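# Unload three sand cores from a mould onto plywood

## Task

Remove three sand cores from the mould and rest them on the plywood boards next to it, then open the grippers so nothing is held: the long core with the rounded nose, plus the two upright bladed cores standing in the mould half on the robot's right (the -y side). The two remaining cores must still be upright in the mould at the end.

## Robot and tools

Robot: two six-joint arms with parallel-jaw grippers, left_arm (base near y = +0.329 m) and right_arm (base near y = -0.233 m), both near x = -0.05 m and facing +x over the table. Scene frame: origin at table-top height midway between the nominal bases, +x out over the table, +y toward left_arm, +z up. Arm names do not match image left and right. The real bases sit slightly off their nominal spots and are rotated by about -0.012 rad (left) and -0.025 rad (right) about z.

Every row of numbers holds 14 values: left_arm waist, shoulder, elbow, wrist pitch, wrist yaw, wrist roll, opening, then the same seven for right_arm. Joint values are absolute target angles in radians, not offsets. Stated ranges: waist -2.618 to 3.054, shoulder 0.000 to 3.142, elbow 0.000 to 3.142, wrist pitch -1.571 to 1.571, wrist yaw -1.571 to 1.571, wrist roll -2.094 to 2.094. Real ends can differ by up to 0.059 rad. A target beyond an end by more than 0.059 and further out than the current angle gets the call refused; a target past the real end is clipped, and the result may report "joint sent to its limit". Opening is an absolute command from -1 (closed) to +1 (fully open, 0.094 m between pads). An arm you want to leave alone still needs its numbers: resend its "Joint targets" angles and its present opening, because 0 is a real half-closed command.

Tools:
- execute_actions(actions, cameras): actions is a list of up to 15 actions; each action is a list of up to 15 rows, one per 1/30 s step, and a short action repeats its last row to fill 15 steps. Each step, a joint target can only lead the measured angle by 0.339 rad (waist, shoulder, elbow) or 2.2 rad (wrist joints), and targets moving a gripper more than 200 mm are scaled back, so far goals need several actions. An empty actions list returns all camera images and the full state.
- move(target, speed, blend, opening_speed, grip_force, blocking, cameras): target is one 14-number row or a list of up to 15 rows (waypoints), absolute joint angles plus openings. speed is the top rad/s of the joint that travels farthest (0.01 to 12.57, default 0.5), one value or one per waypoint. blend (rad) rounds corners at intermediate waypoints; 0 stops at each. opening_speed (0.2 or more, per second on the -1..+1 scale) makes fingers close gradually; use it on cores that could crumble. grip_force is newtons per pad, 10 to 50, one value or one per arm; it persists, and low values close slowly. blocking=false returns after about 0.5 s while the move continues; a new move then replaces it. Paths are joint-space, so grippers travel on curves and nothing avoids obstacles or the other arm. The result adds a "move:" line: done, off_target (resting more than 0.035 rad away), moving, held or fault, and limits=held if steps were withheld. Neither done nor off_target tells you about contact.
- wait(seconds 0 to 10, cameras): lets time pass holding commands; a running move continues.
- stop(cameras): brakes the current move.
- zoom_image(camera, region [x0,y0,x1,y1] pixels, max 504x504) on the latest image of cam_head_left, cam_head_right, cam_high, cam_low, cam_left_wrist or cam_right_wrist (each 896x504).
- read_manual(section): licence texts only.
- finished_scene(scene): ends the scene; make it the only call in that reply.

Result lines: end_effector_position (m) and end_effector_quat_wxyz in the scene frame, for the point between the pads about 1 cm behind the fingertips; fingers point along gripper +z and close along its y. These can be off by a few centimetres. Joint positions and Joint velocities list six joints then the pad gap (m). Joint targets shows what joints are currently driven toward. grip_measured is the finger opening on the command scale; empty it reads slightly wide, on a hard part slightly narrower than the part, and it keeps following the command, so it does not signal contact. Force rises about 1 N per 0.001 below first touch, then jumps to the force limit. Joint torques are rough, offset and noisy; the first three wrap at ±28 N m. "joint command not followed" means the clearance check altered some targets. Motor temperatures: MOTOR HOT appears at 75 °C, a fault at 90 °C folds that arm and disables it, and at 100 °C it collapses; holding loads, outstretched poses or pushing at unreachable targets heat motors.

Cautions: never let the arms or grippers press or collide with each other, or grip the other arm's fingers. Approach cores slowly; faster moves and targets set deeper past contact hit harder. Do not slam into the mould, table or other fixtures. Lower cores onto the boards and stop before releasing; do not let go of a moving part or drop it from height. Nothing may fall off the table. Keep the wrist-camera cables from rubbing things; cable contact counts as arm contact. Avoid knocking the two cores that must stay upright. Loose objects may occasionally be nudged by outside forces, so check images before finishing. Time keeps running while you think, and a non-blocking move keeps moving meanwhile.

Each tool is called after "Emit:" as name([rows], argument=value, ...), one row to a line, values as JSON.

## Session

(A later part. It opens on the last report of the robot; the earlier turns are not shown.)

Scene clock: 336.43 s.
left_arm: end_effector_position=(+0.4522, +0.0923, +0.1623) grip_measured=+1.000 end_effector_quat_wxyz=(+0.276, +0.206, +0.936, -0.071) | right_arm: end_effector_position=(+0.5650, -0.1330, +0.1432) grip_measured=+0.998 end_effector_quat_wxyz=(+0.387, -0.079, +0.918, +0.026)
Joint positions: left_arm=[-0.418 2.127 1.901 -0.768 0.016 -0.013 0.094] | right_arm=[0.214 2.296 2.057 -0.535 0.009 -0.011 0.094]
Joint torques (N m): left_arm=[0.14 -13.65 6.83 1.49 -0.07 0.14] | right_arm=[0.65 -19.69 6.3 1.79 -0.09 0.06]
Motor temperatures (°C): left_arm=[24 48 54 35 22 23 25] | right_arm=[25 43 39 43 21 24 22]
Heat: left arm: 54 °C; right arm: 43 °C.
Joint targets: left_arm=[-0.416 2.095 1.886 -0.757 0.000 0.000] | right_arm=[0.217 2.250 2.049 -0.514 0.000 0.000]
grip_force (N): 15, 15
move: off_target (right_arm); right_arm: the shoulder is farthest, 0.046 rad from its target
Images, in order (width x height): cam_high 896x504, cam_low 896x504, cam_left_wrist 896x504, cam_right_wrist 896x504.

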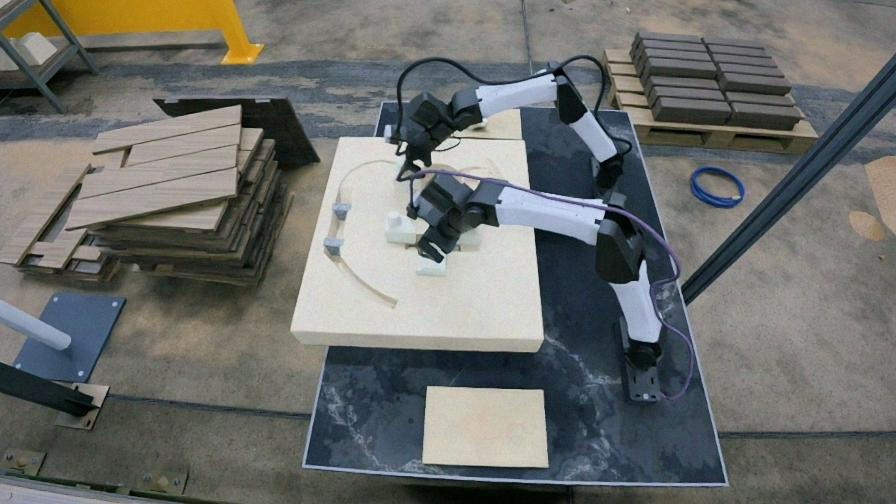

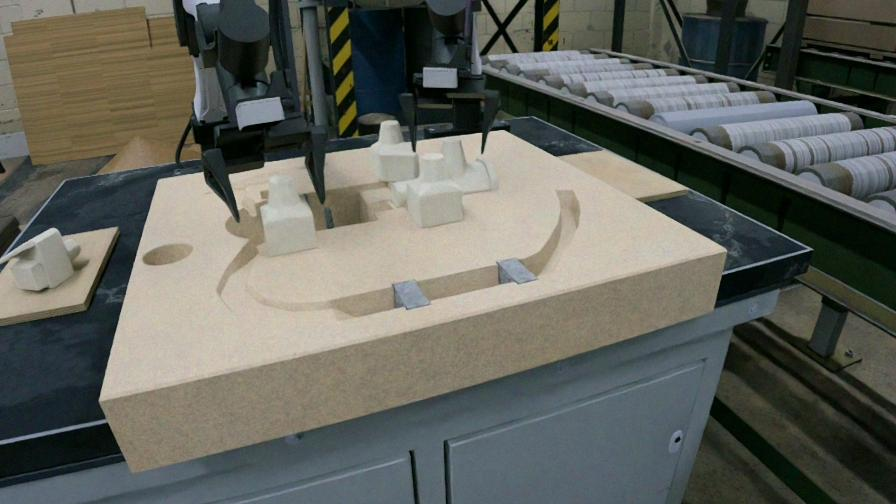

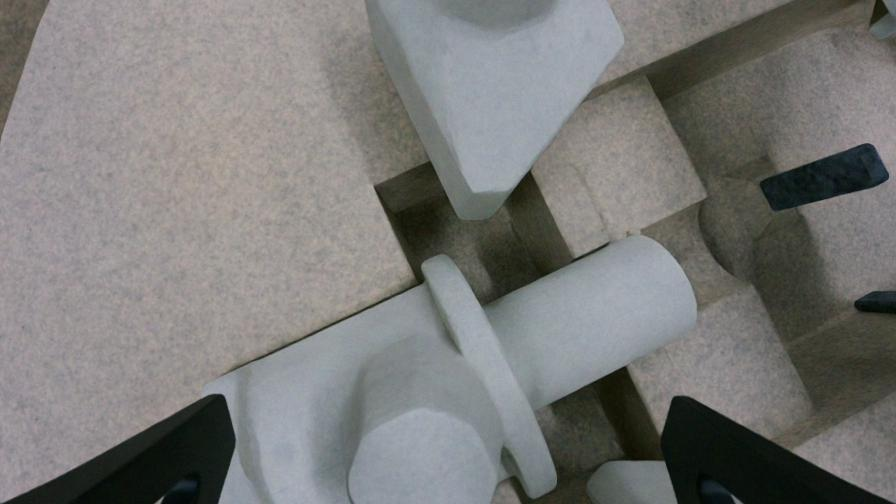

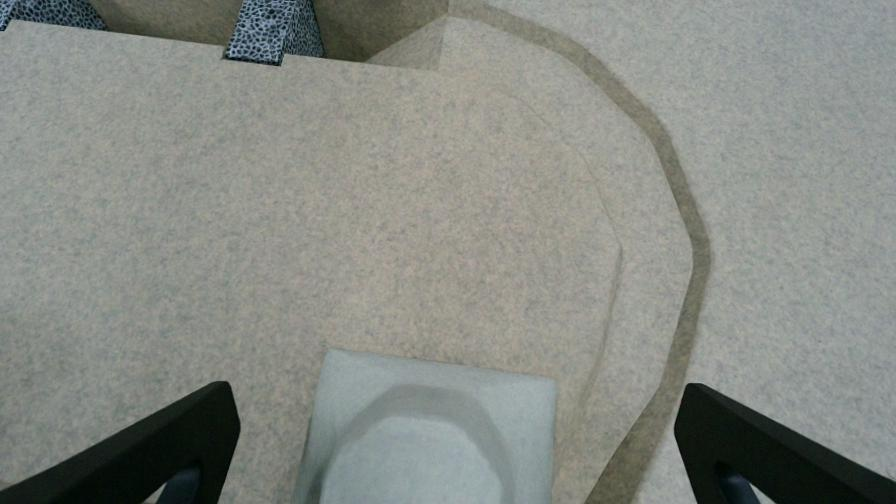

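Emit:
move([
  [-0.404,2.095,1.8859,-0.757,0,0,1,0.225,2.245,2.0493,-0.5141,0,0,1],
  [-0.404,2.095,1.8859,-0.757,0,0,-0.7,0.225,2.245,2.0493,-0.5141,0,0,-0.65],
], speed=0.5, grip_force=[40, 30], opening_speed=0.7, cameras=["cam_left_wrist","cam_right_wrist"])

Scene clock: 345.17 s.
left_arm: end_effector_position=(+0.4546, +0.0973, +0.1623) grip_measured=-0.287 end_effector_quat_wxyz=(+0.276, +0.202, +0.937, -0.069) | right_arm: end_effector_position=(+0.5656, -0.1282, +0.1487) grip_measured=-0.261 end_effector_quat_wxyz=(+0.394, -0.082, +0.915, +0.028)
Joint positions: left_arm=[-0.408 2.127 1.901 -0.768 0.015 -0.011 0.034] | right_arm=[0.221 2.289 2.057 -0.526 0.008 -0.01 0.035]
Joint torques (N m): left_arm=[0.35 -13.68 6.74 1.49 -0.06 0.11] | right_arm=[0.88 -19.49 6.26 1.73 -0.05 0.1]
Motor temperatures (°C): left_arm=[23 56 51 35 22 22 25] | right_arm=[25 46 40 43 21 24 22]
Heat: left arm: 56 °C; right arm: 46 °C.
Joint targets: left_arm=[-0.404 2.095 1.886 -0.757 0.000 0.000] | right_arm=[0.225 2.245 2.049 -0.514 0.000 0.000]
grip_force (N): 40, 30
move: off_target (right_arm); target 2's new numbers were sent with right_arm's shoulder 0.051 rad from that target; right_arm: the shoulder is farthest, 0.044 rad from its target
Images, in order (width x height): cam_left_wrist 896x504, cam_right_wrist 896x504.

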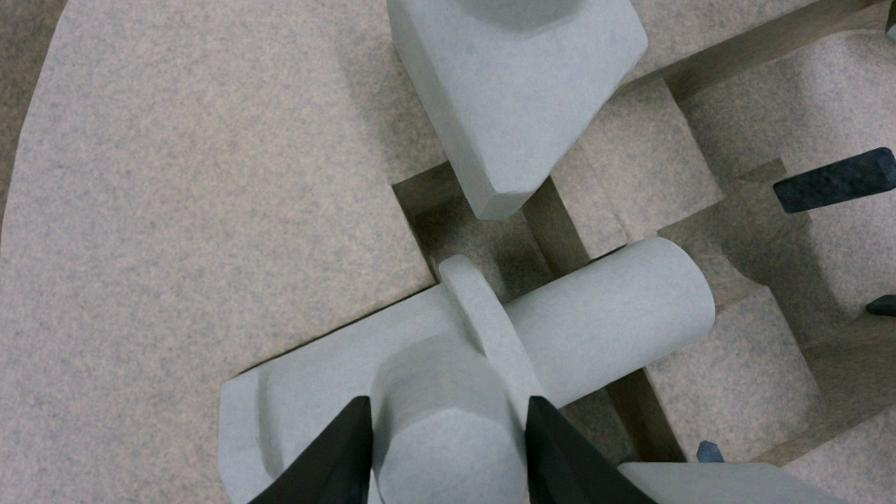

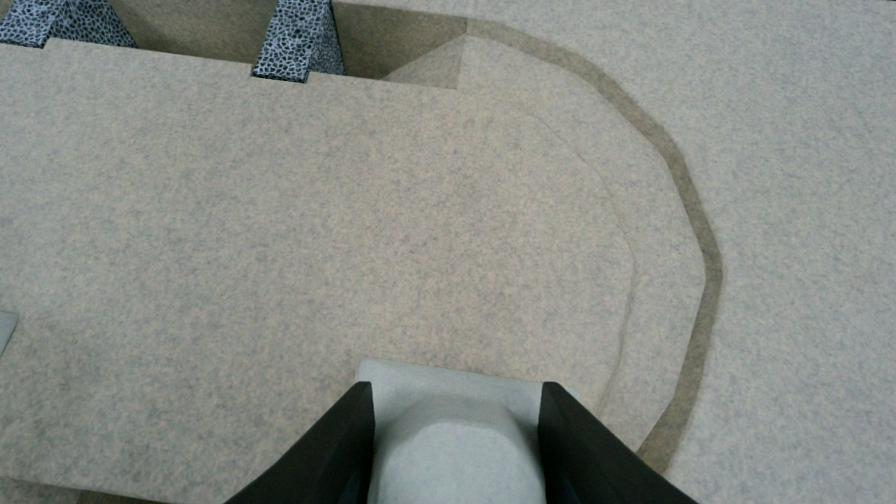

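Emit:
move([
  [-0.404,2.11,2.03,-0.875,0,0,-0.7,0.225,2.258,2.215,-0.664,0,0,-0.65],
  [-0.404,2.20,2.44,-1.2,0,0,-0.7,0.225,2.32,2.465,-0.8534,0,0,-0.65],
], speed=0.3, blend=0.03, cameras=["all"])

Scene clock: 352.97 s.
left_arm: end_effector_position=(+0.4530, +0.1050, +0.2655) grip_measured=-0.699 end_effector_quat_wxyz=(+0.292, +0.197, +0.934, -0.067) | right_arm: end_effector_position=(+0.5501, -0.1309, +0.2194) grip_measured=-0.280 end_effector_quat_wxyz=(+0.376, -0.082, +0.922, +0.026)
Joint positions: left_arm=[-0.4 2.201 2.429 -1.191 0.006 -0.009 0.014] | right_arm=[0.221 2.318 2.419 -0.898 0.008 -0.01 0.034]
Joint torques (N m): left_arm=[-0.55 -11.14 8.54 1.34 0.03 0.11] | right_arm=[0.73 -14.61 10.09 1.94 -0.08 0.05]
Motor temperatures (°C): left_arm=[23 60 51 35 22 22 25] | right_arm=[25 48 40 43 21 24 22]
Heat: left arm: 60 °C; right arm: 48 °C.
Joint targets: left_arm=[-0.404 2.200 2.440 -1.200 0.000 0.000] | right_arm=[0.225 2.320 2.465 -0.854 0.000 0.000]
grip_force (N): 40, 30
move: off_target (right_arm); right_arm: the elbow is farthest, 0.046 rad from its target

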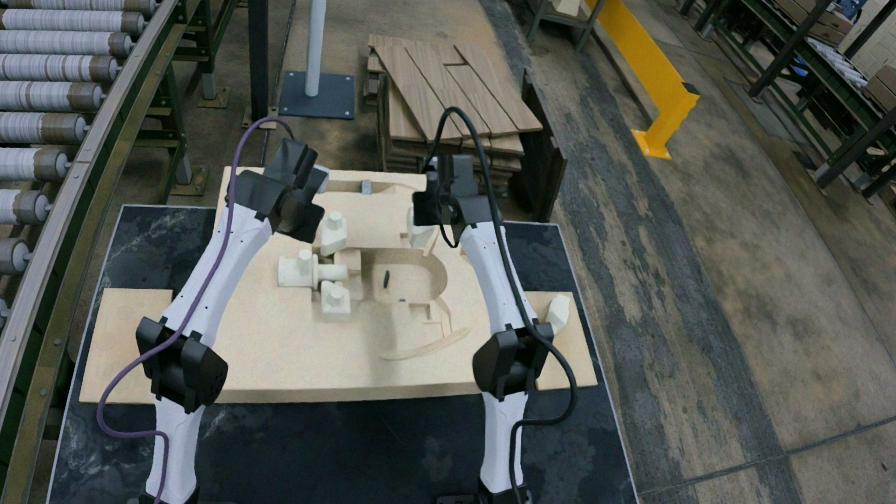

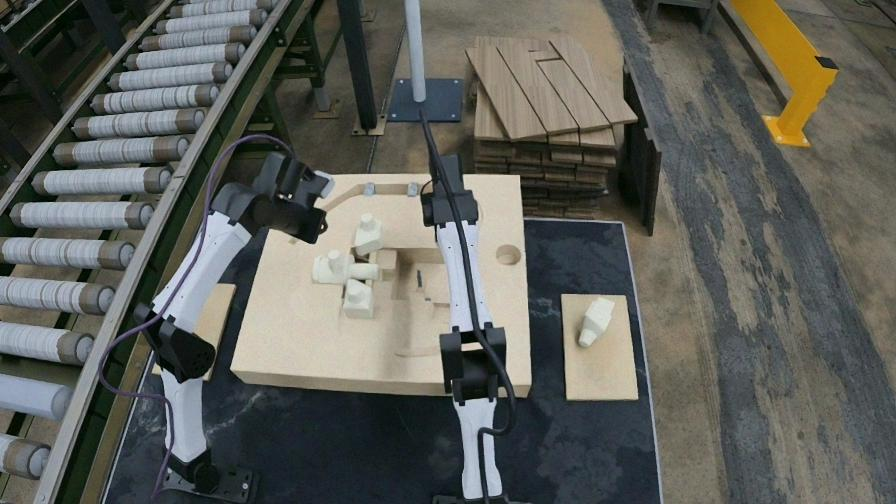

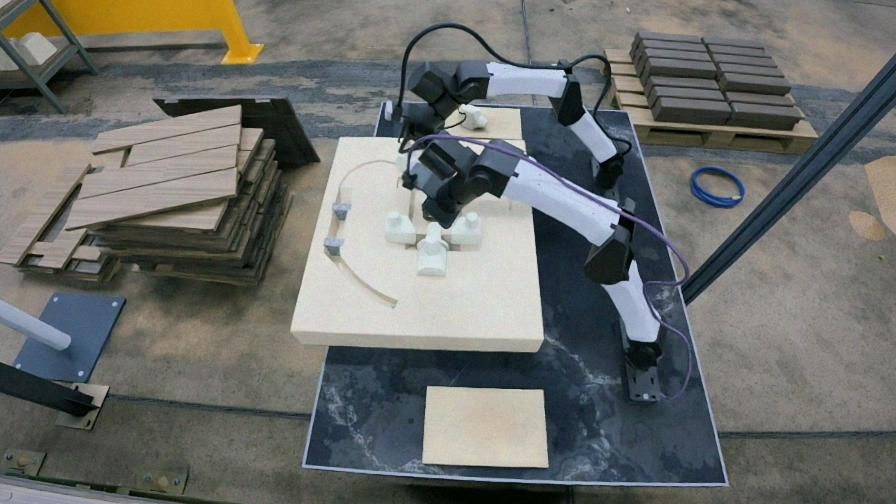

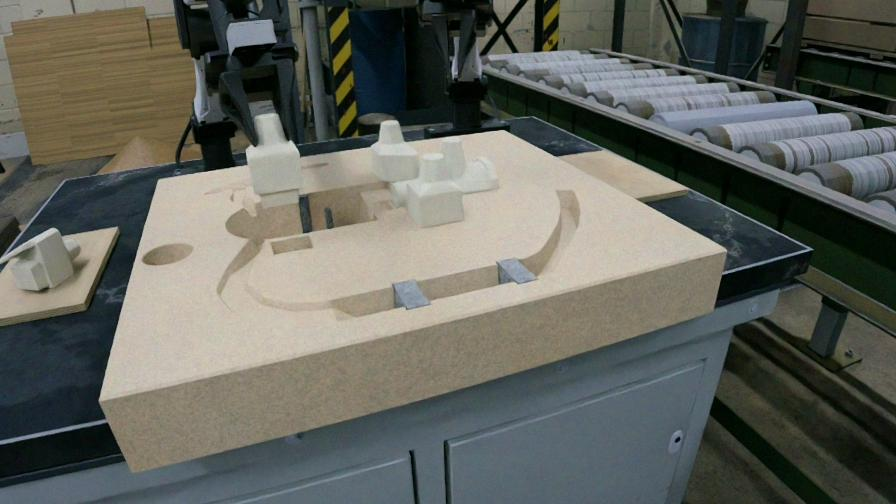

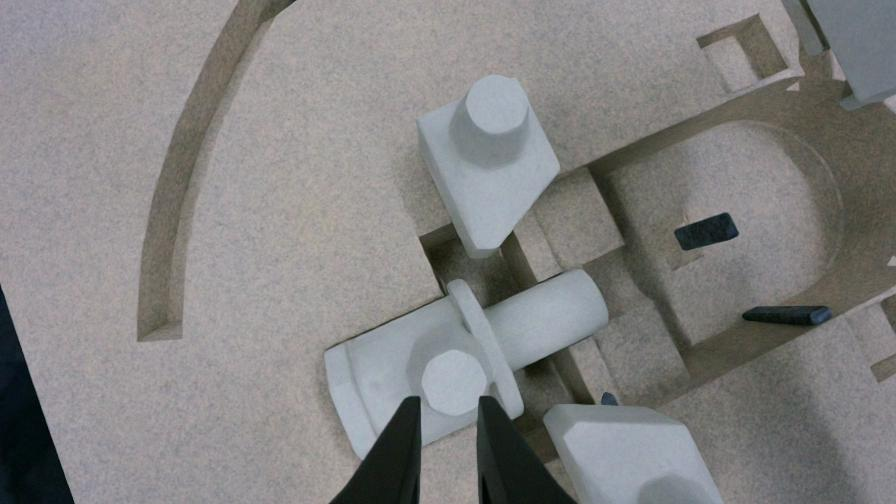

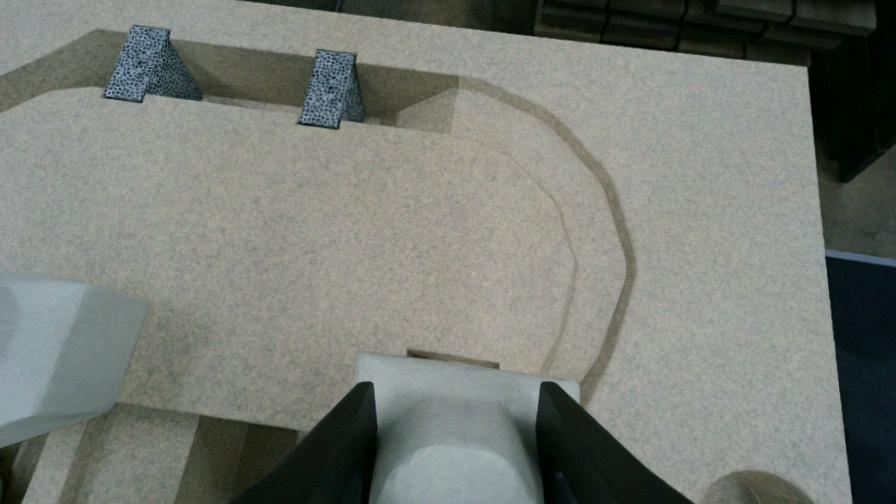

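Emit:
move([
  [-0.404,2.15,2.1849,-1.0017,0,0,1,-0.25,2.08,2.25,-1.3,0,0.45,-0.65],
  [-0.404,2.122,1.8859,-0.757,0,0,1,-0.594,2.01,2.0093,-1.4723,0,0.926,-0.65],
], speed=0.5, grip_force=[50, 30], blend=0.1, cameras=["all"])

Emit:
zoom_image(camera="cam_low", region=[0, 110, 200, 330])

Scene clock: 393.43 s.
left_arm: end_effector_position=(+0.4577, +0.1029, +0.1464) grip_measured=+0.999 end_effector_quat_wxyz=(+0.263, +0.198, +0.942, -0.061) | right_arm: end_effector_position=(+0.2727, -0.4797, +0.1470) grip_measured=-0.280 end_effector_quat_wxyz=(+0.025, +0.703, +0.711, +0.001)
Joint positions: left_arm=[-0.4 2.158 1.902 -0.768 0.006 -0.009 0.094] | right_arm=[-0.598 2.071 2.008 -1.458 0.005 0.912 0.034]
Joint torques (N m): left_arm=[-0.49 -14.26 6.57 1.43 0.04 0.1] | right_arm=[0.61 -17.8 5.81 0.24 -0.03 0.04]
Motor temperatures (°C): left_arm=[23 58 47 35 22 22 25] | right_arm=[25 51 47 46 21 24 23]
Heat: left arm: 58 °C; right arm: 51 °C.
Joint targets: left_arm=[-0.404 2.122 1.886 -0.757 0.000 0.000] | right_arm=[-0.594 2.010 2.009 -1.472 0.000 0.926]
grip_force (N): 50, 30
move: off_target (left_arm, right_arm); left_arm: the shoulder is farthest, 0.036 rad from its target; right_arm: the shoulder is farthest, 0.061 rad from its target

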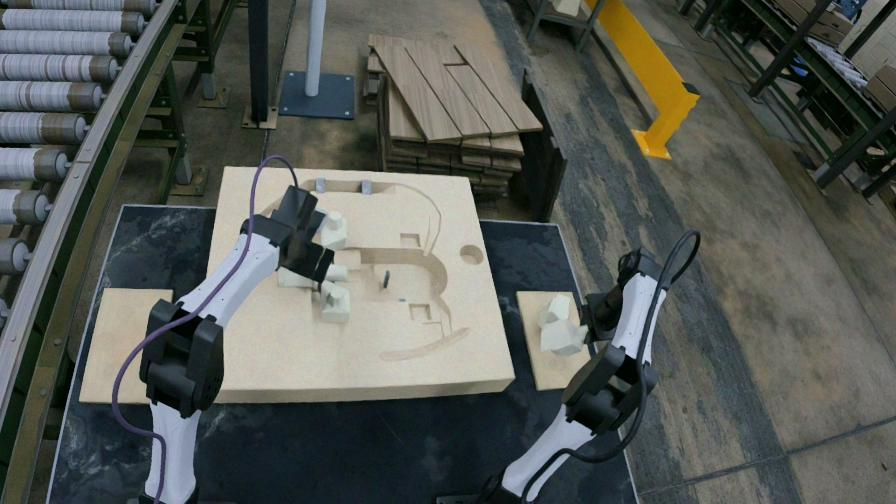

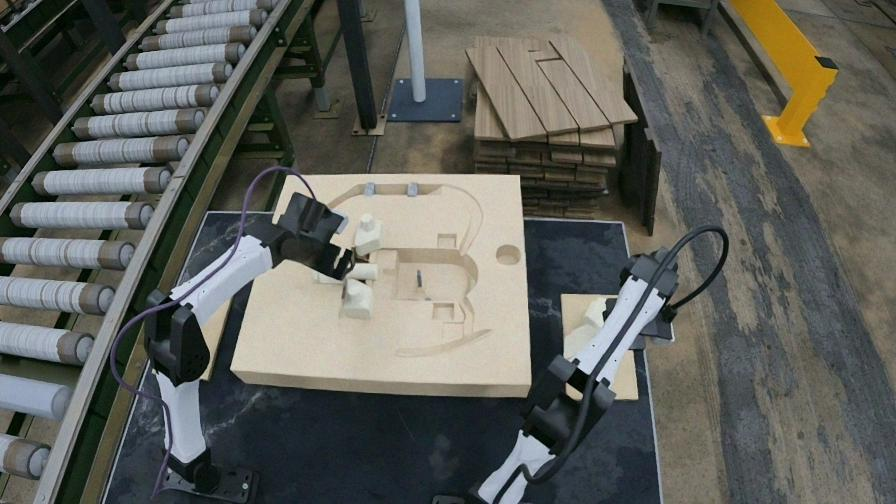

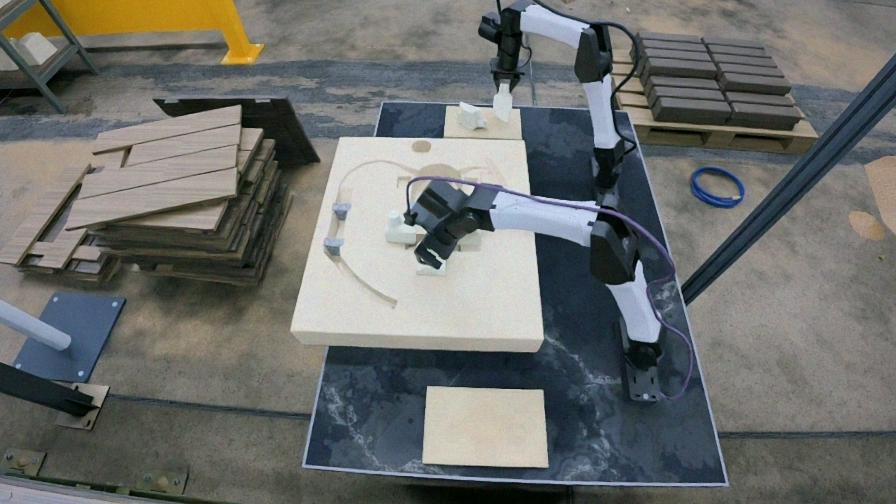

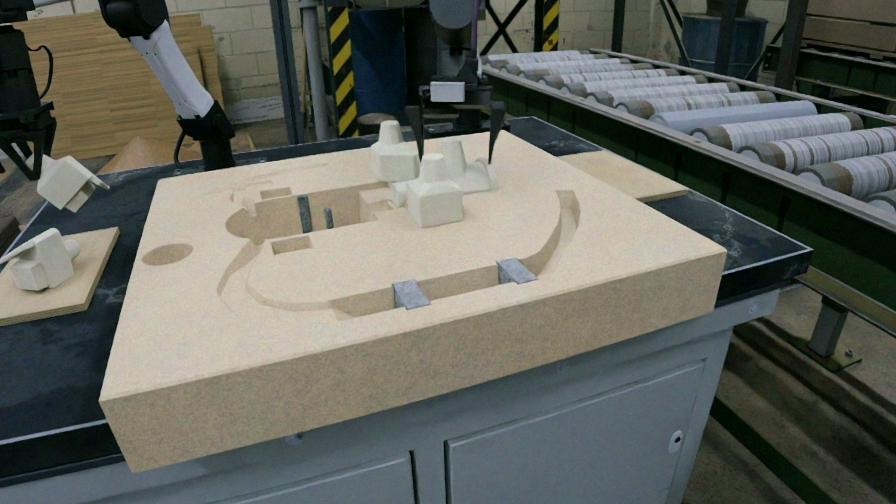

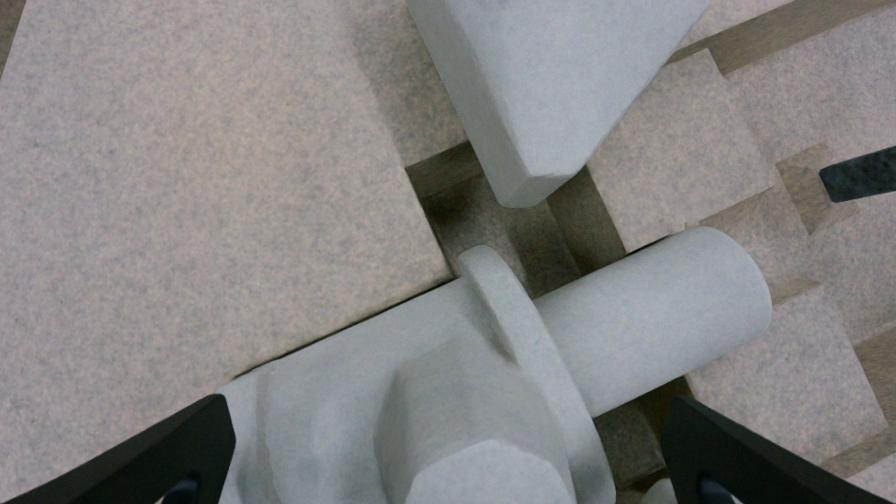

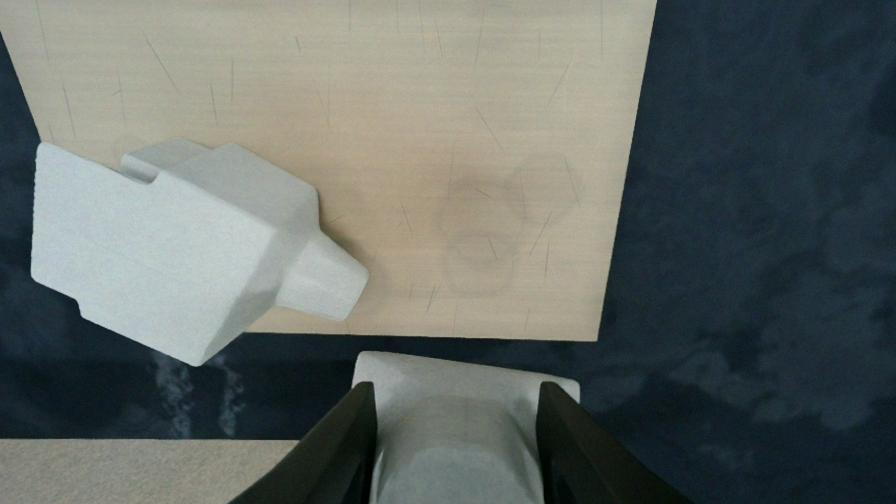

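Scaled by 2.291 from the camera's 896x504 image, which has a finer 1280x720 frame.

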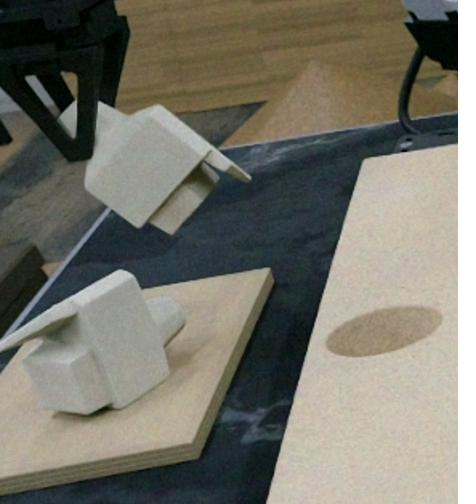

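Emit:
move([
  [-0.414,2.122,1.8859,-0.757,0,0,1,-0.631,1.94,1.6565,-1.1701,0,0.89,-0.65],
  [-0.414,2.122,1.8859,-0.757,0,0,-0.8,-0.631,1.94,1.6565,-1.1701,0,0.89,-0.65],
], speed=0.4, opening_speed=0.8, cameras=["cam_low","cam_left_wrist","cam_right_wrist","cam_high"])

Emit:
zoom_image(camera="cam_low", region=[0, 110, 200, 330])

Scene clock: 414.07 s.
left_arm: end_effector_position=(+0.4543, +0.0947, +0.1466) grip_measured=+0.020 end_effector_quat_wxyz=(+0.263, +0.206, +0.940, -0.064) | right_arm: end_effector_position=(+0.2527, -0.4785, +0.0858) grip_measured=-0.280 end_effector_quat_wxyz=(+0.022, +0.709, +0.705, +0.000)
Joint positions: left_arm=[-0.415 2.158 1.902 -0.767 0.008 -0.01 0.048] | right_arm=[-0.626 1.995 1.654 -1.184 0.005 0.902 0.034]
Joint torques (N m): left_arm=[0.01 -14.23 6.57 1.43 0.01 0.1] | right_arm=[-0.14 -16.62 6.05 0.5 -0.05 -0.18]
Motor temperatures (°C): left_arm=[23 61 46 35 22 22 25] | right_arm=[25 56 42 40 21 24 23]
Heat: left arm: 61 °C; right arm: 56 °C.
Joint targets: left_arm=[-0.414 2.122 1.886 -0.757 0.000 0.000] | right_arm=[-0.631 1.940 1.656 -1.170 0.000 0.890]
grip_force (N): 50, 30
move: off_target (left_arm, right_arm); target 2's new numbers were sent with left_arm's shoulder 0.036 rad from that target; left_arm: the shoulder is farthest, 0.036 rad from its target; right_arm: the shoulder is farthest, 0.055 rad from its target
Images, in order (width x height): cam_high 896x504, cam_low 896x504, cam_left_wrist 896x504, cam_right_wrist 896x504.

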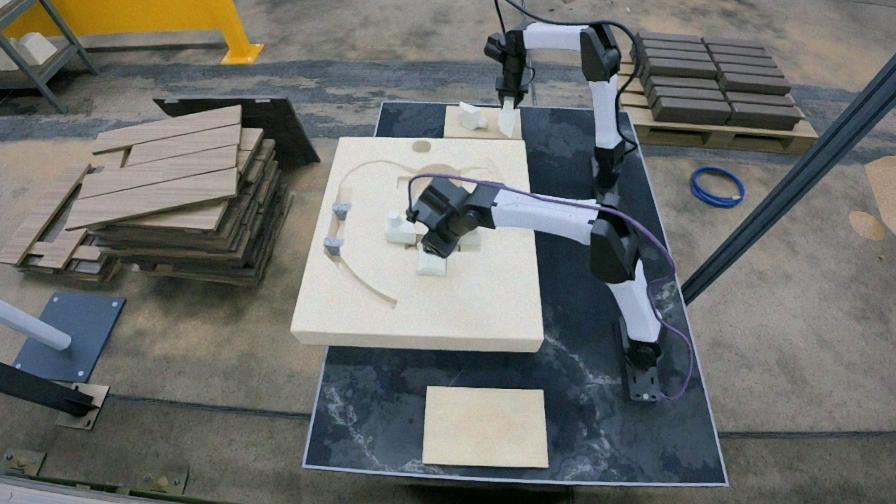

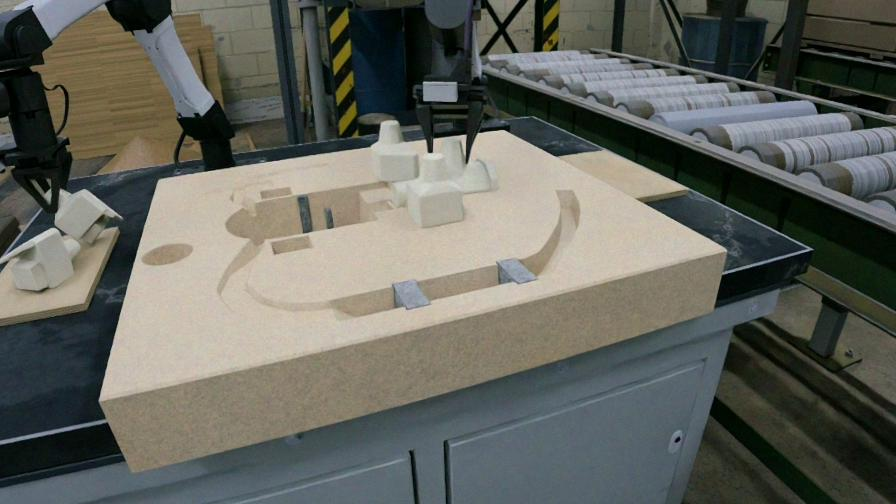

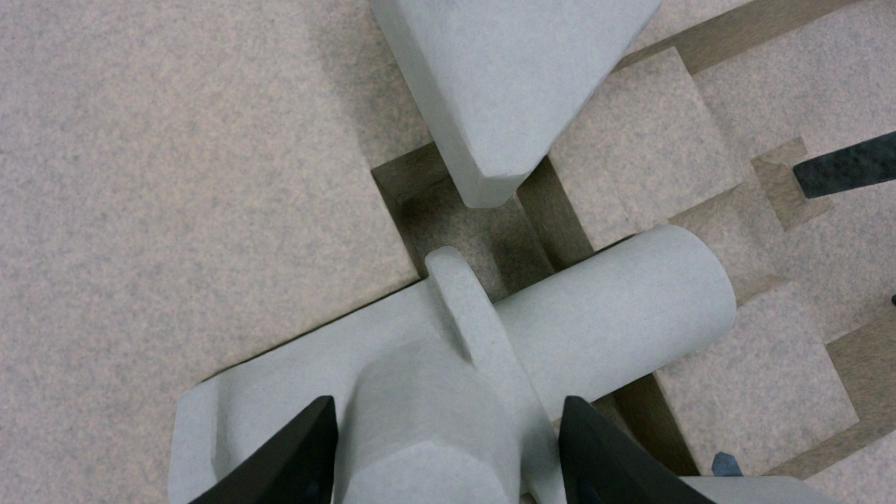

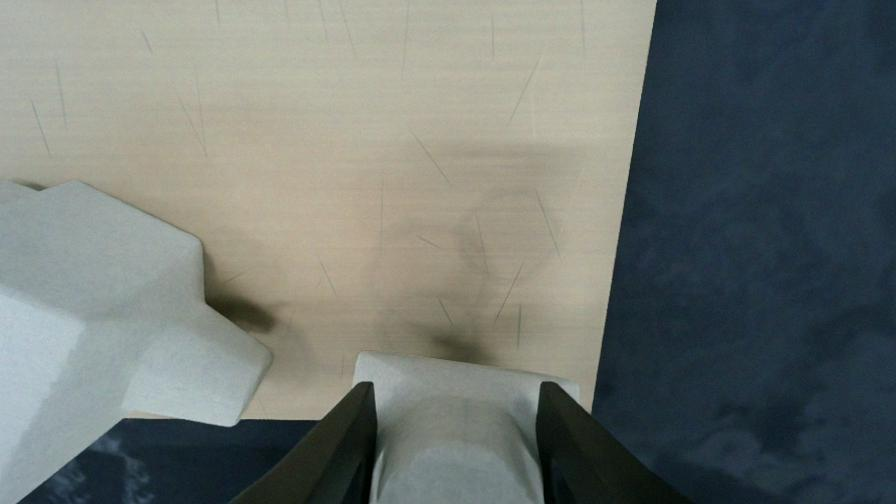

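Scaled by 2.291 from the camera's 896x504 image, which has a finer 1280x720 frame.

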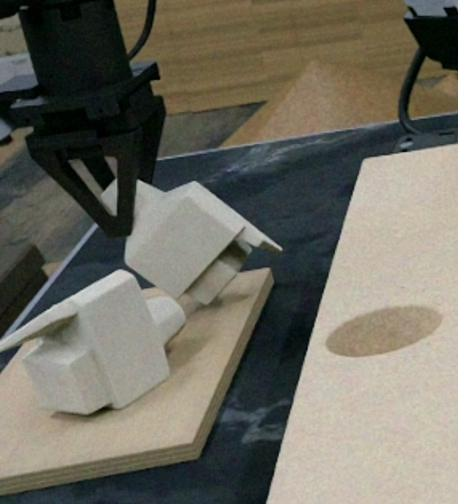

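Emit:
move([
  [-0.414,2.122,1.8859,-0.757,0,0,0.3,-0.681,2.02,1.6903,-1.1263,0,0.84,-0.65],
  [-0.404,2.15,2.1849,-1.0017,0,0,0.3,-0.681,2.02,1.6903,-1.1263,0,0.84,-0.65],
  [-0.304,2.25,2.3943,-1.185,0.36,0.581,0.15,-0.710,2.08,1.6842,-1.0586,0,0.81,-0.65],
], speed=0.3, grip_force=[50, 15], cameras=["cam_low","cam_left_wrist","cam_right_wrist","cam_high"])

Emit:
zoom_image(camera="cam_low", region=[0, 110, 200, 330])

Scene clock: 442.10 s.
left_arm: end_effector_position=(+0.4477, +0.0982, +0.2363) grip_measured=+0.151 end_effector_quat_wxyz=(+0.274, +0.453, +0.837, -0.135) | right_arm: end_effector_position=(+0.2502, -0.5241, +0.0653) grip_measured=-0.276 end_effector_quat_wxyz=(+0.052, +0.710, +0.702, -0.004)
Joint positions: left_arm=[-0.308 2.233 2.363 -1.174 0.346 0.567 0.054] | right_arm=[-0.712 2.061 1.664 -1.07 0.011 0.82 0.034]
Joint torques (N m): left_arm=[0.2 -9.74 10.43 1.15 0.45 0.16] | right_arm=[0.46 -10.03 7.34 0.6 -0.11 -0.18]
Motor temperatures (°C): left_arm=[23 65 46 35 22 22 26] | right_arm=[25 62 41 37 21 24 23]
Heat: left arm: 65 °C; right arm: 62 °C.
Joint targets: left_arm=[-0.304 2.250 2.394 -1.185 0.360 0.581] | right_arm=[-0.710 2.080 1.684 -1.059 0.000 0.810]
grip_force (N): 50, 15
move: done
Images, in order (width x height): cam_high 896x504, cam_low 896x504, cam_left_wrist 896x504, cam_right_wrist 896x504.

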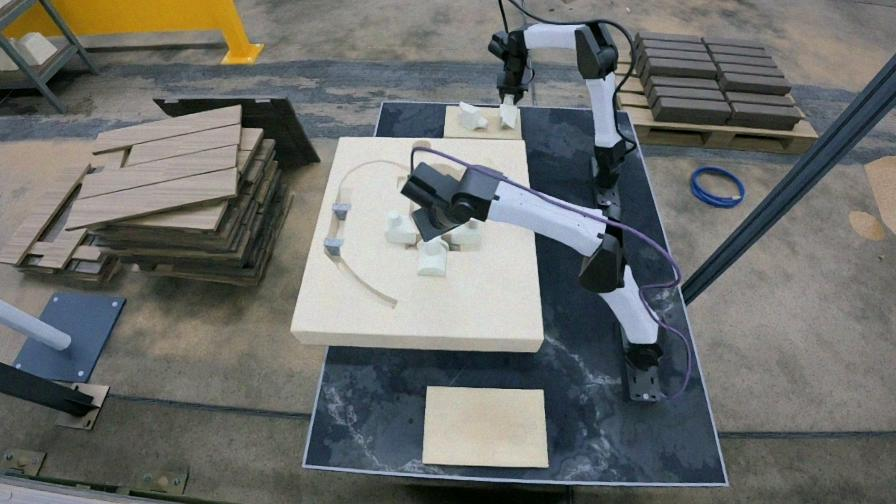

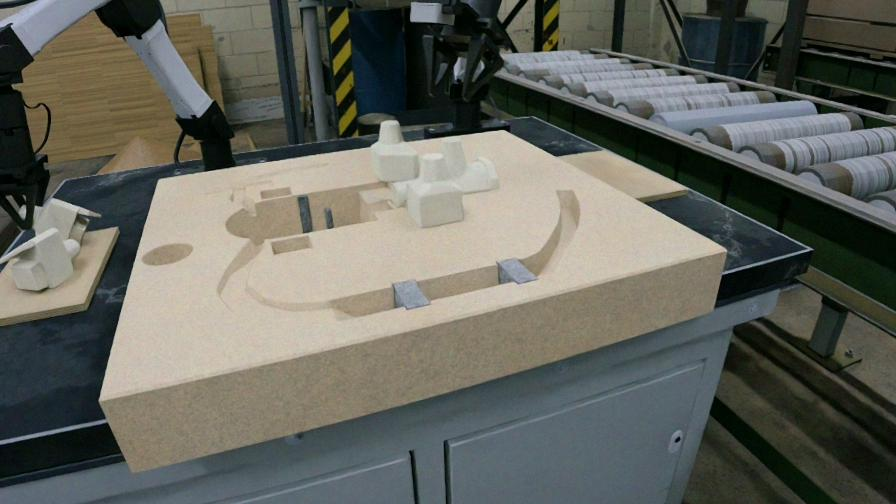

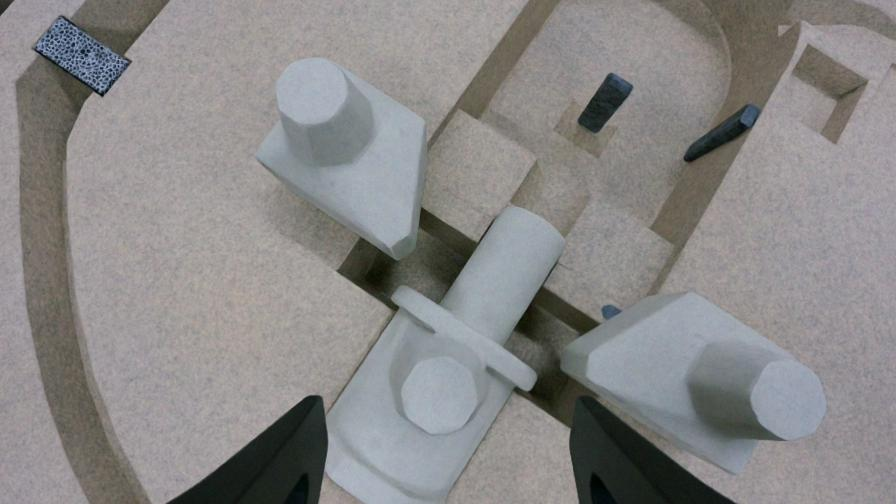

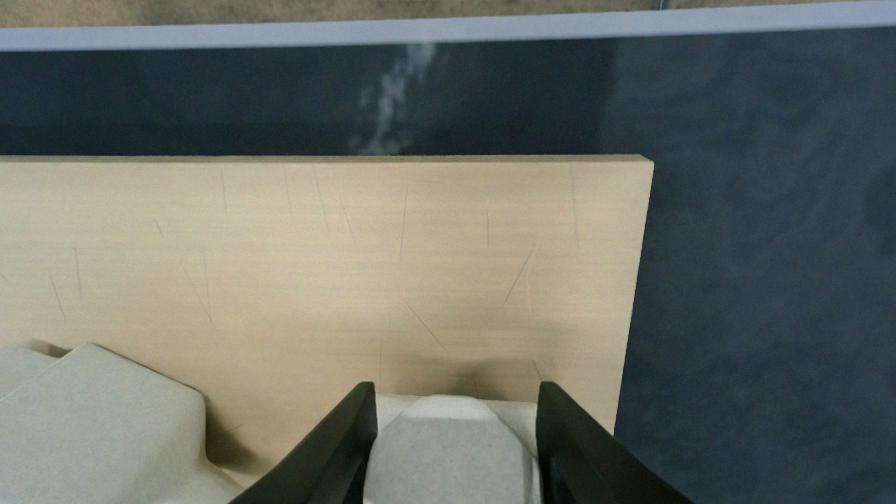

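Scaled by 2.291 from the camera's 896x504 image, which has a finer 1280x720 frame.

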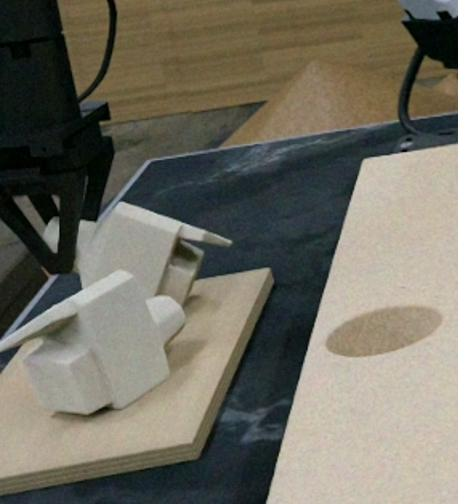

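Emit:
move([
  [-0.271,2.42,2.6374,-1.3676,0.469,0.8325,0.3,-0.712,2.13,1.6842,-1.0586,0,0.81,-0.65],
  [-0.271,2.30,2.1995,-1.0466,0.469,0.8325,0.3,-0.712,2.13,1.6842,-1.0586,0,0.81,0.1],
], speed=0.3, opening_speed=0.5, cameras=["cam_low","cam_left_wrist","cam_right_wrist","cam_high"])

Emit:
zoom_image(camera="cam_low", region=[0, 110, 200, 330])

Scene clock: 474.27 s.
left_arm: end_effector_position=(+0.4541, +0.0962, +0.1505) grip_measured=+0.299 end_effector_quat_wxyz=(+0.241, +0.543, +0.787, -0.165) | right_arm: end_effector_position=(+0.2518, -0.5275, +0.0472) grip_measured=+0.098 end_effector_quat_wxyz=(+0.040, +0.711, +0.702, -0.004)
Joint positions: left_arm=[-0.275 2.335 2.216 -1.057 0.455 0.818 0.061] | right_arm=[-0.716 2.111 1.669 -1.049 0.011 0.819 0.052]
Joint torques (N m): left_arm=[0.25 -15.05 6.24 1.15 0.52 0.15] | right_arm=[0.62 -10.4 6.93 0.39 -0.08 -0.18]
Motor temperatures (°C): left_arm=[23 67 49 34 22 22 25] | right_arm=[25 55 42 36 21 24 22]
Heat: left arm: 67 °C; right arm: 55 °C.
Joint targets: left_arm=[-0.271 2.300 2.200 -1.047 0.469 0.833] | right_arm=[-0.712 2.130 1.684 -1.059 0.000 0.810]
grip_force (N): 50, 15
move: done
Images, in order (width x height): cam_high 896x504, cam_low 896x504, cam_left_wrist 896x504, cam_right_wrist 896x504.

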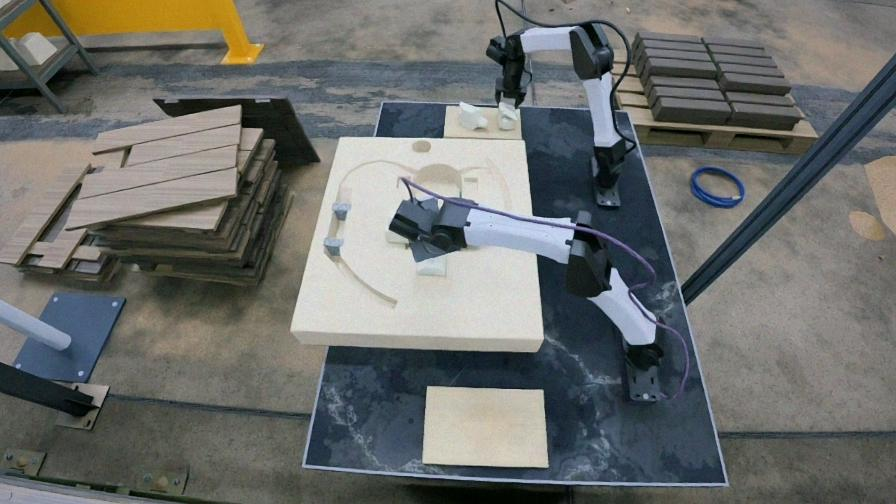

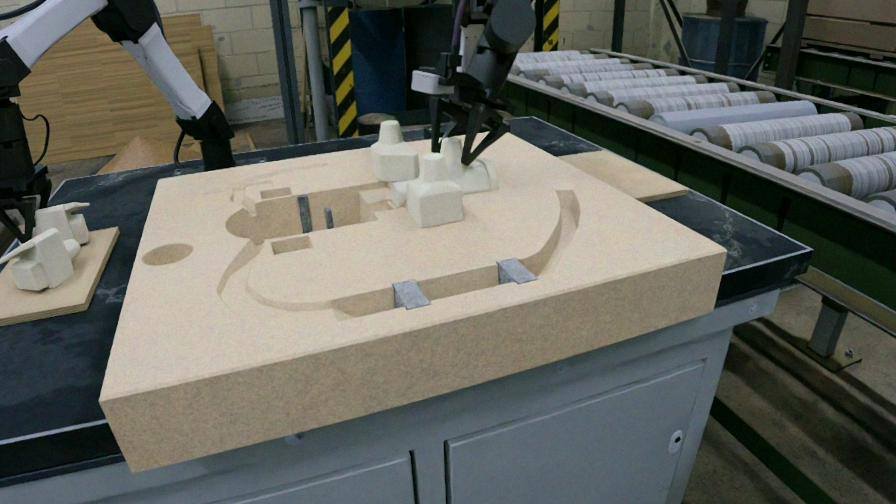

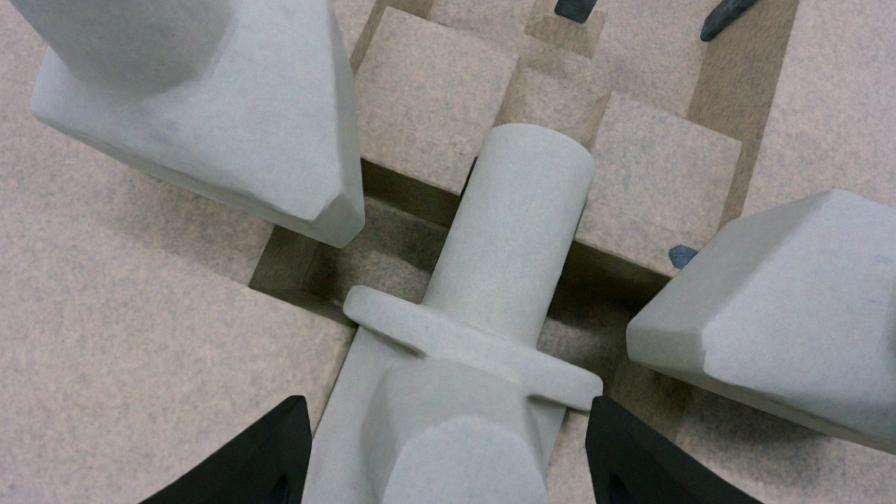

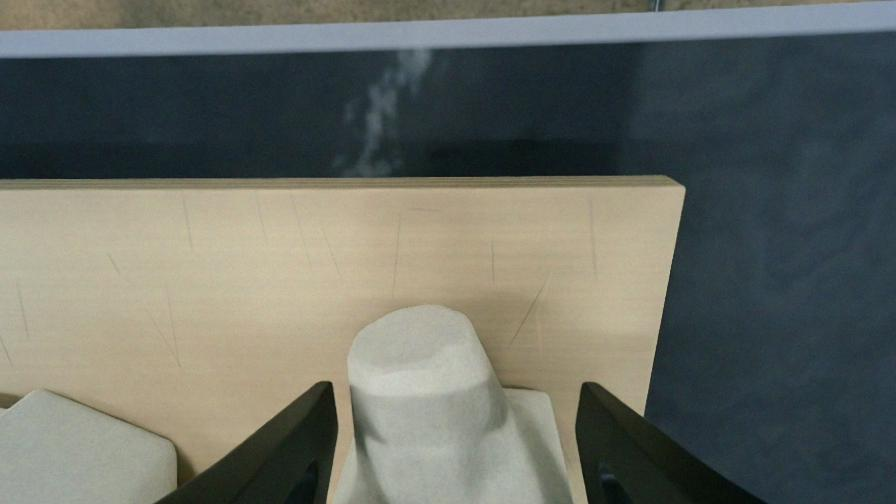

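Scaled by 2.291 from the camera's 896x504 image, which has a finer 1280x720 frame.

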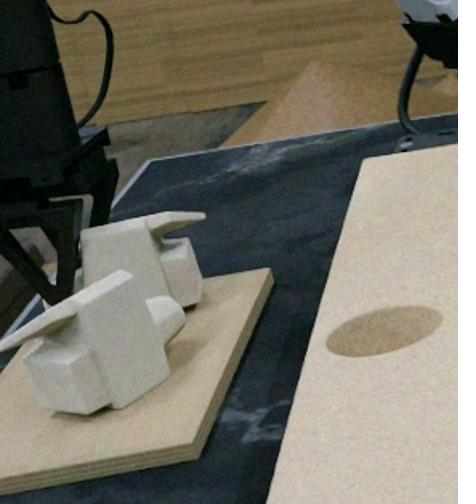

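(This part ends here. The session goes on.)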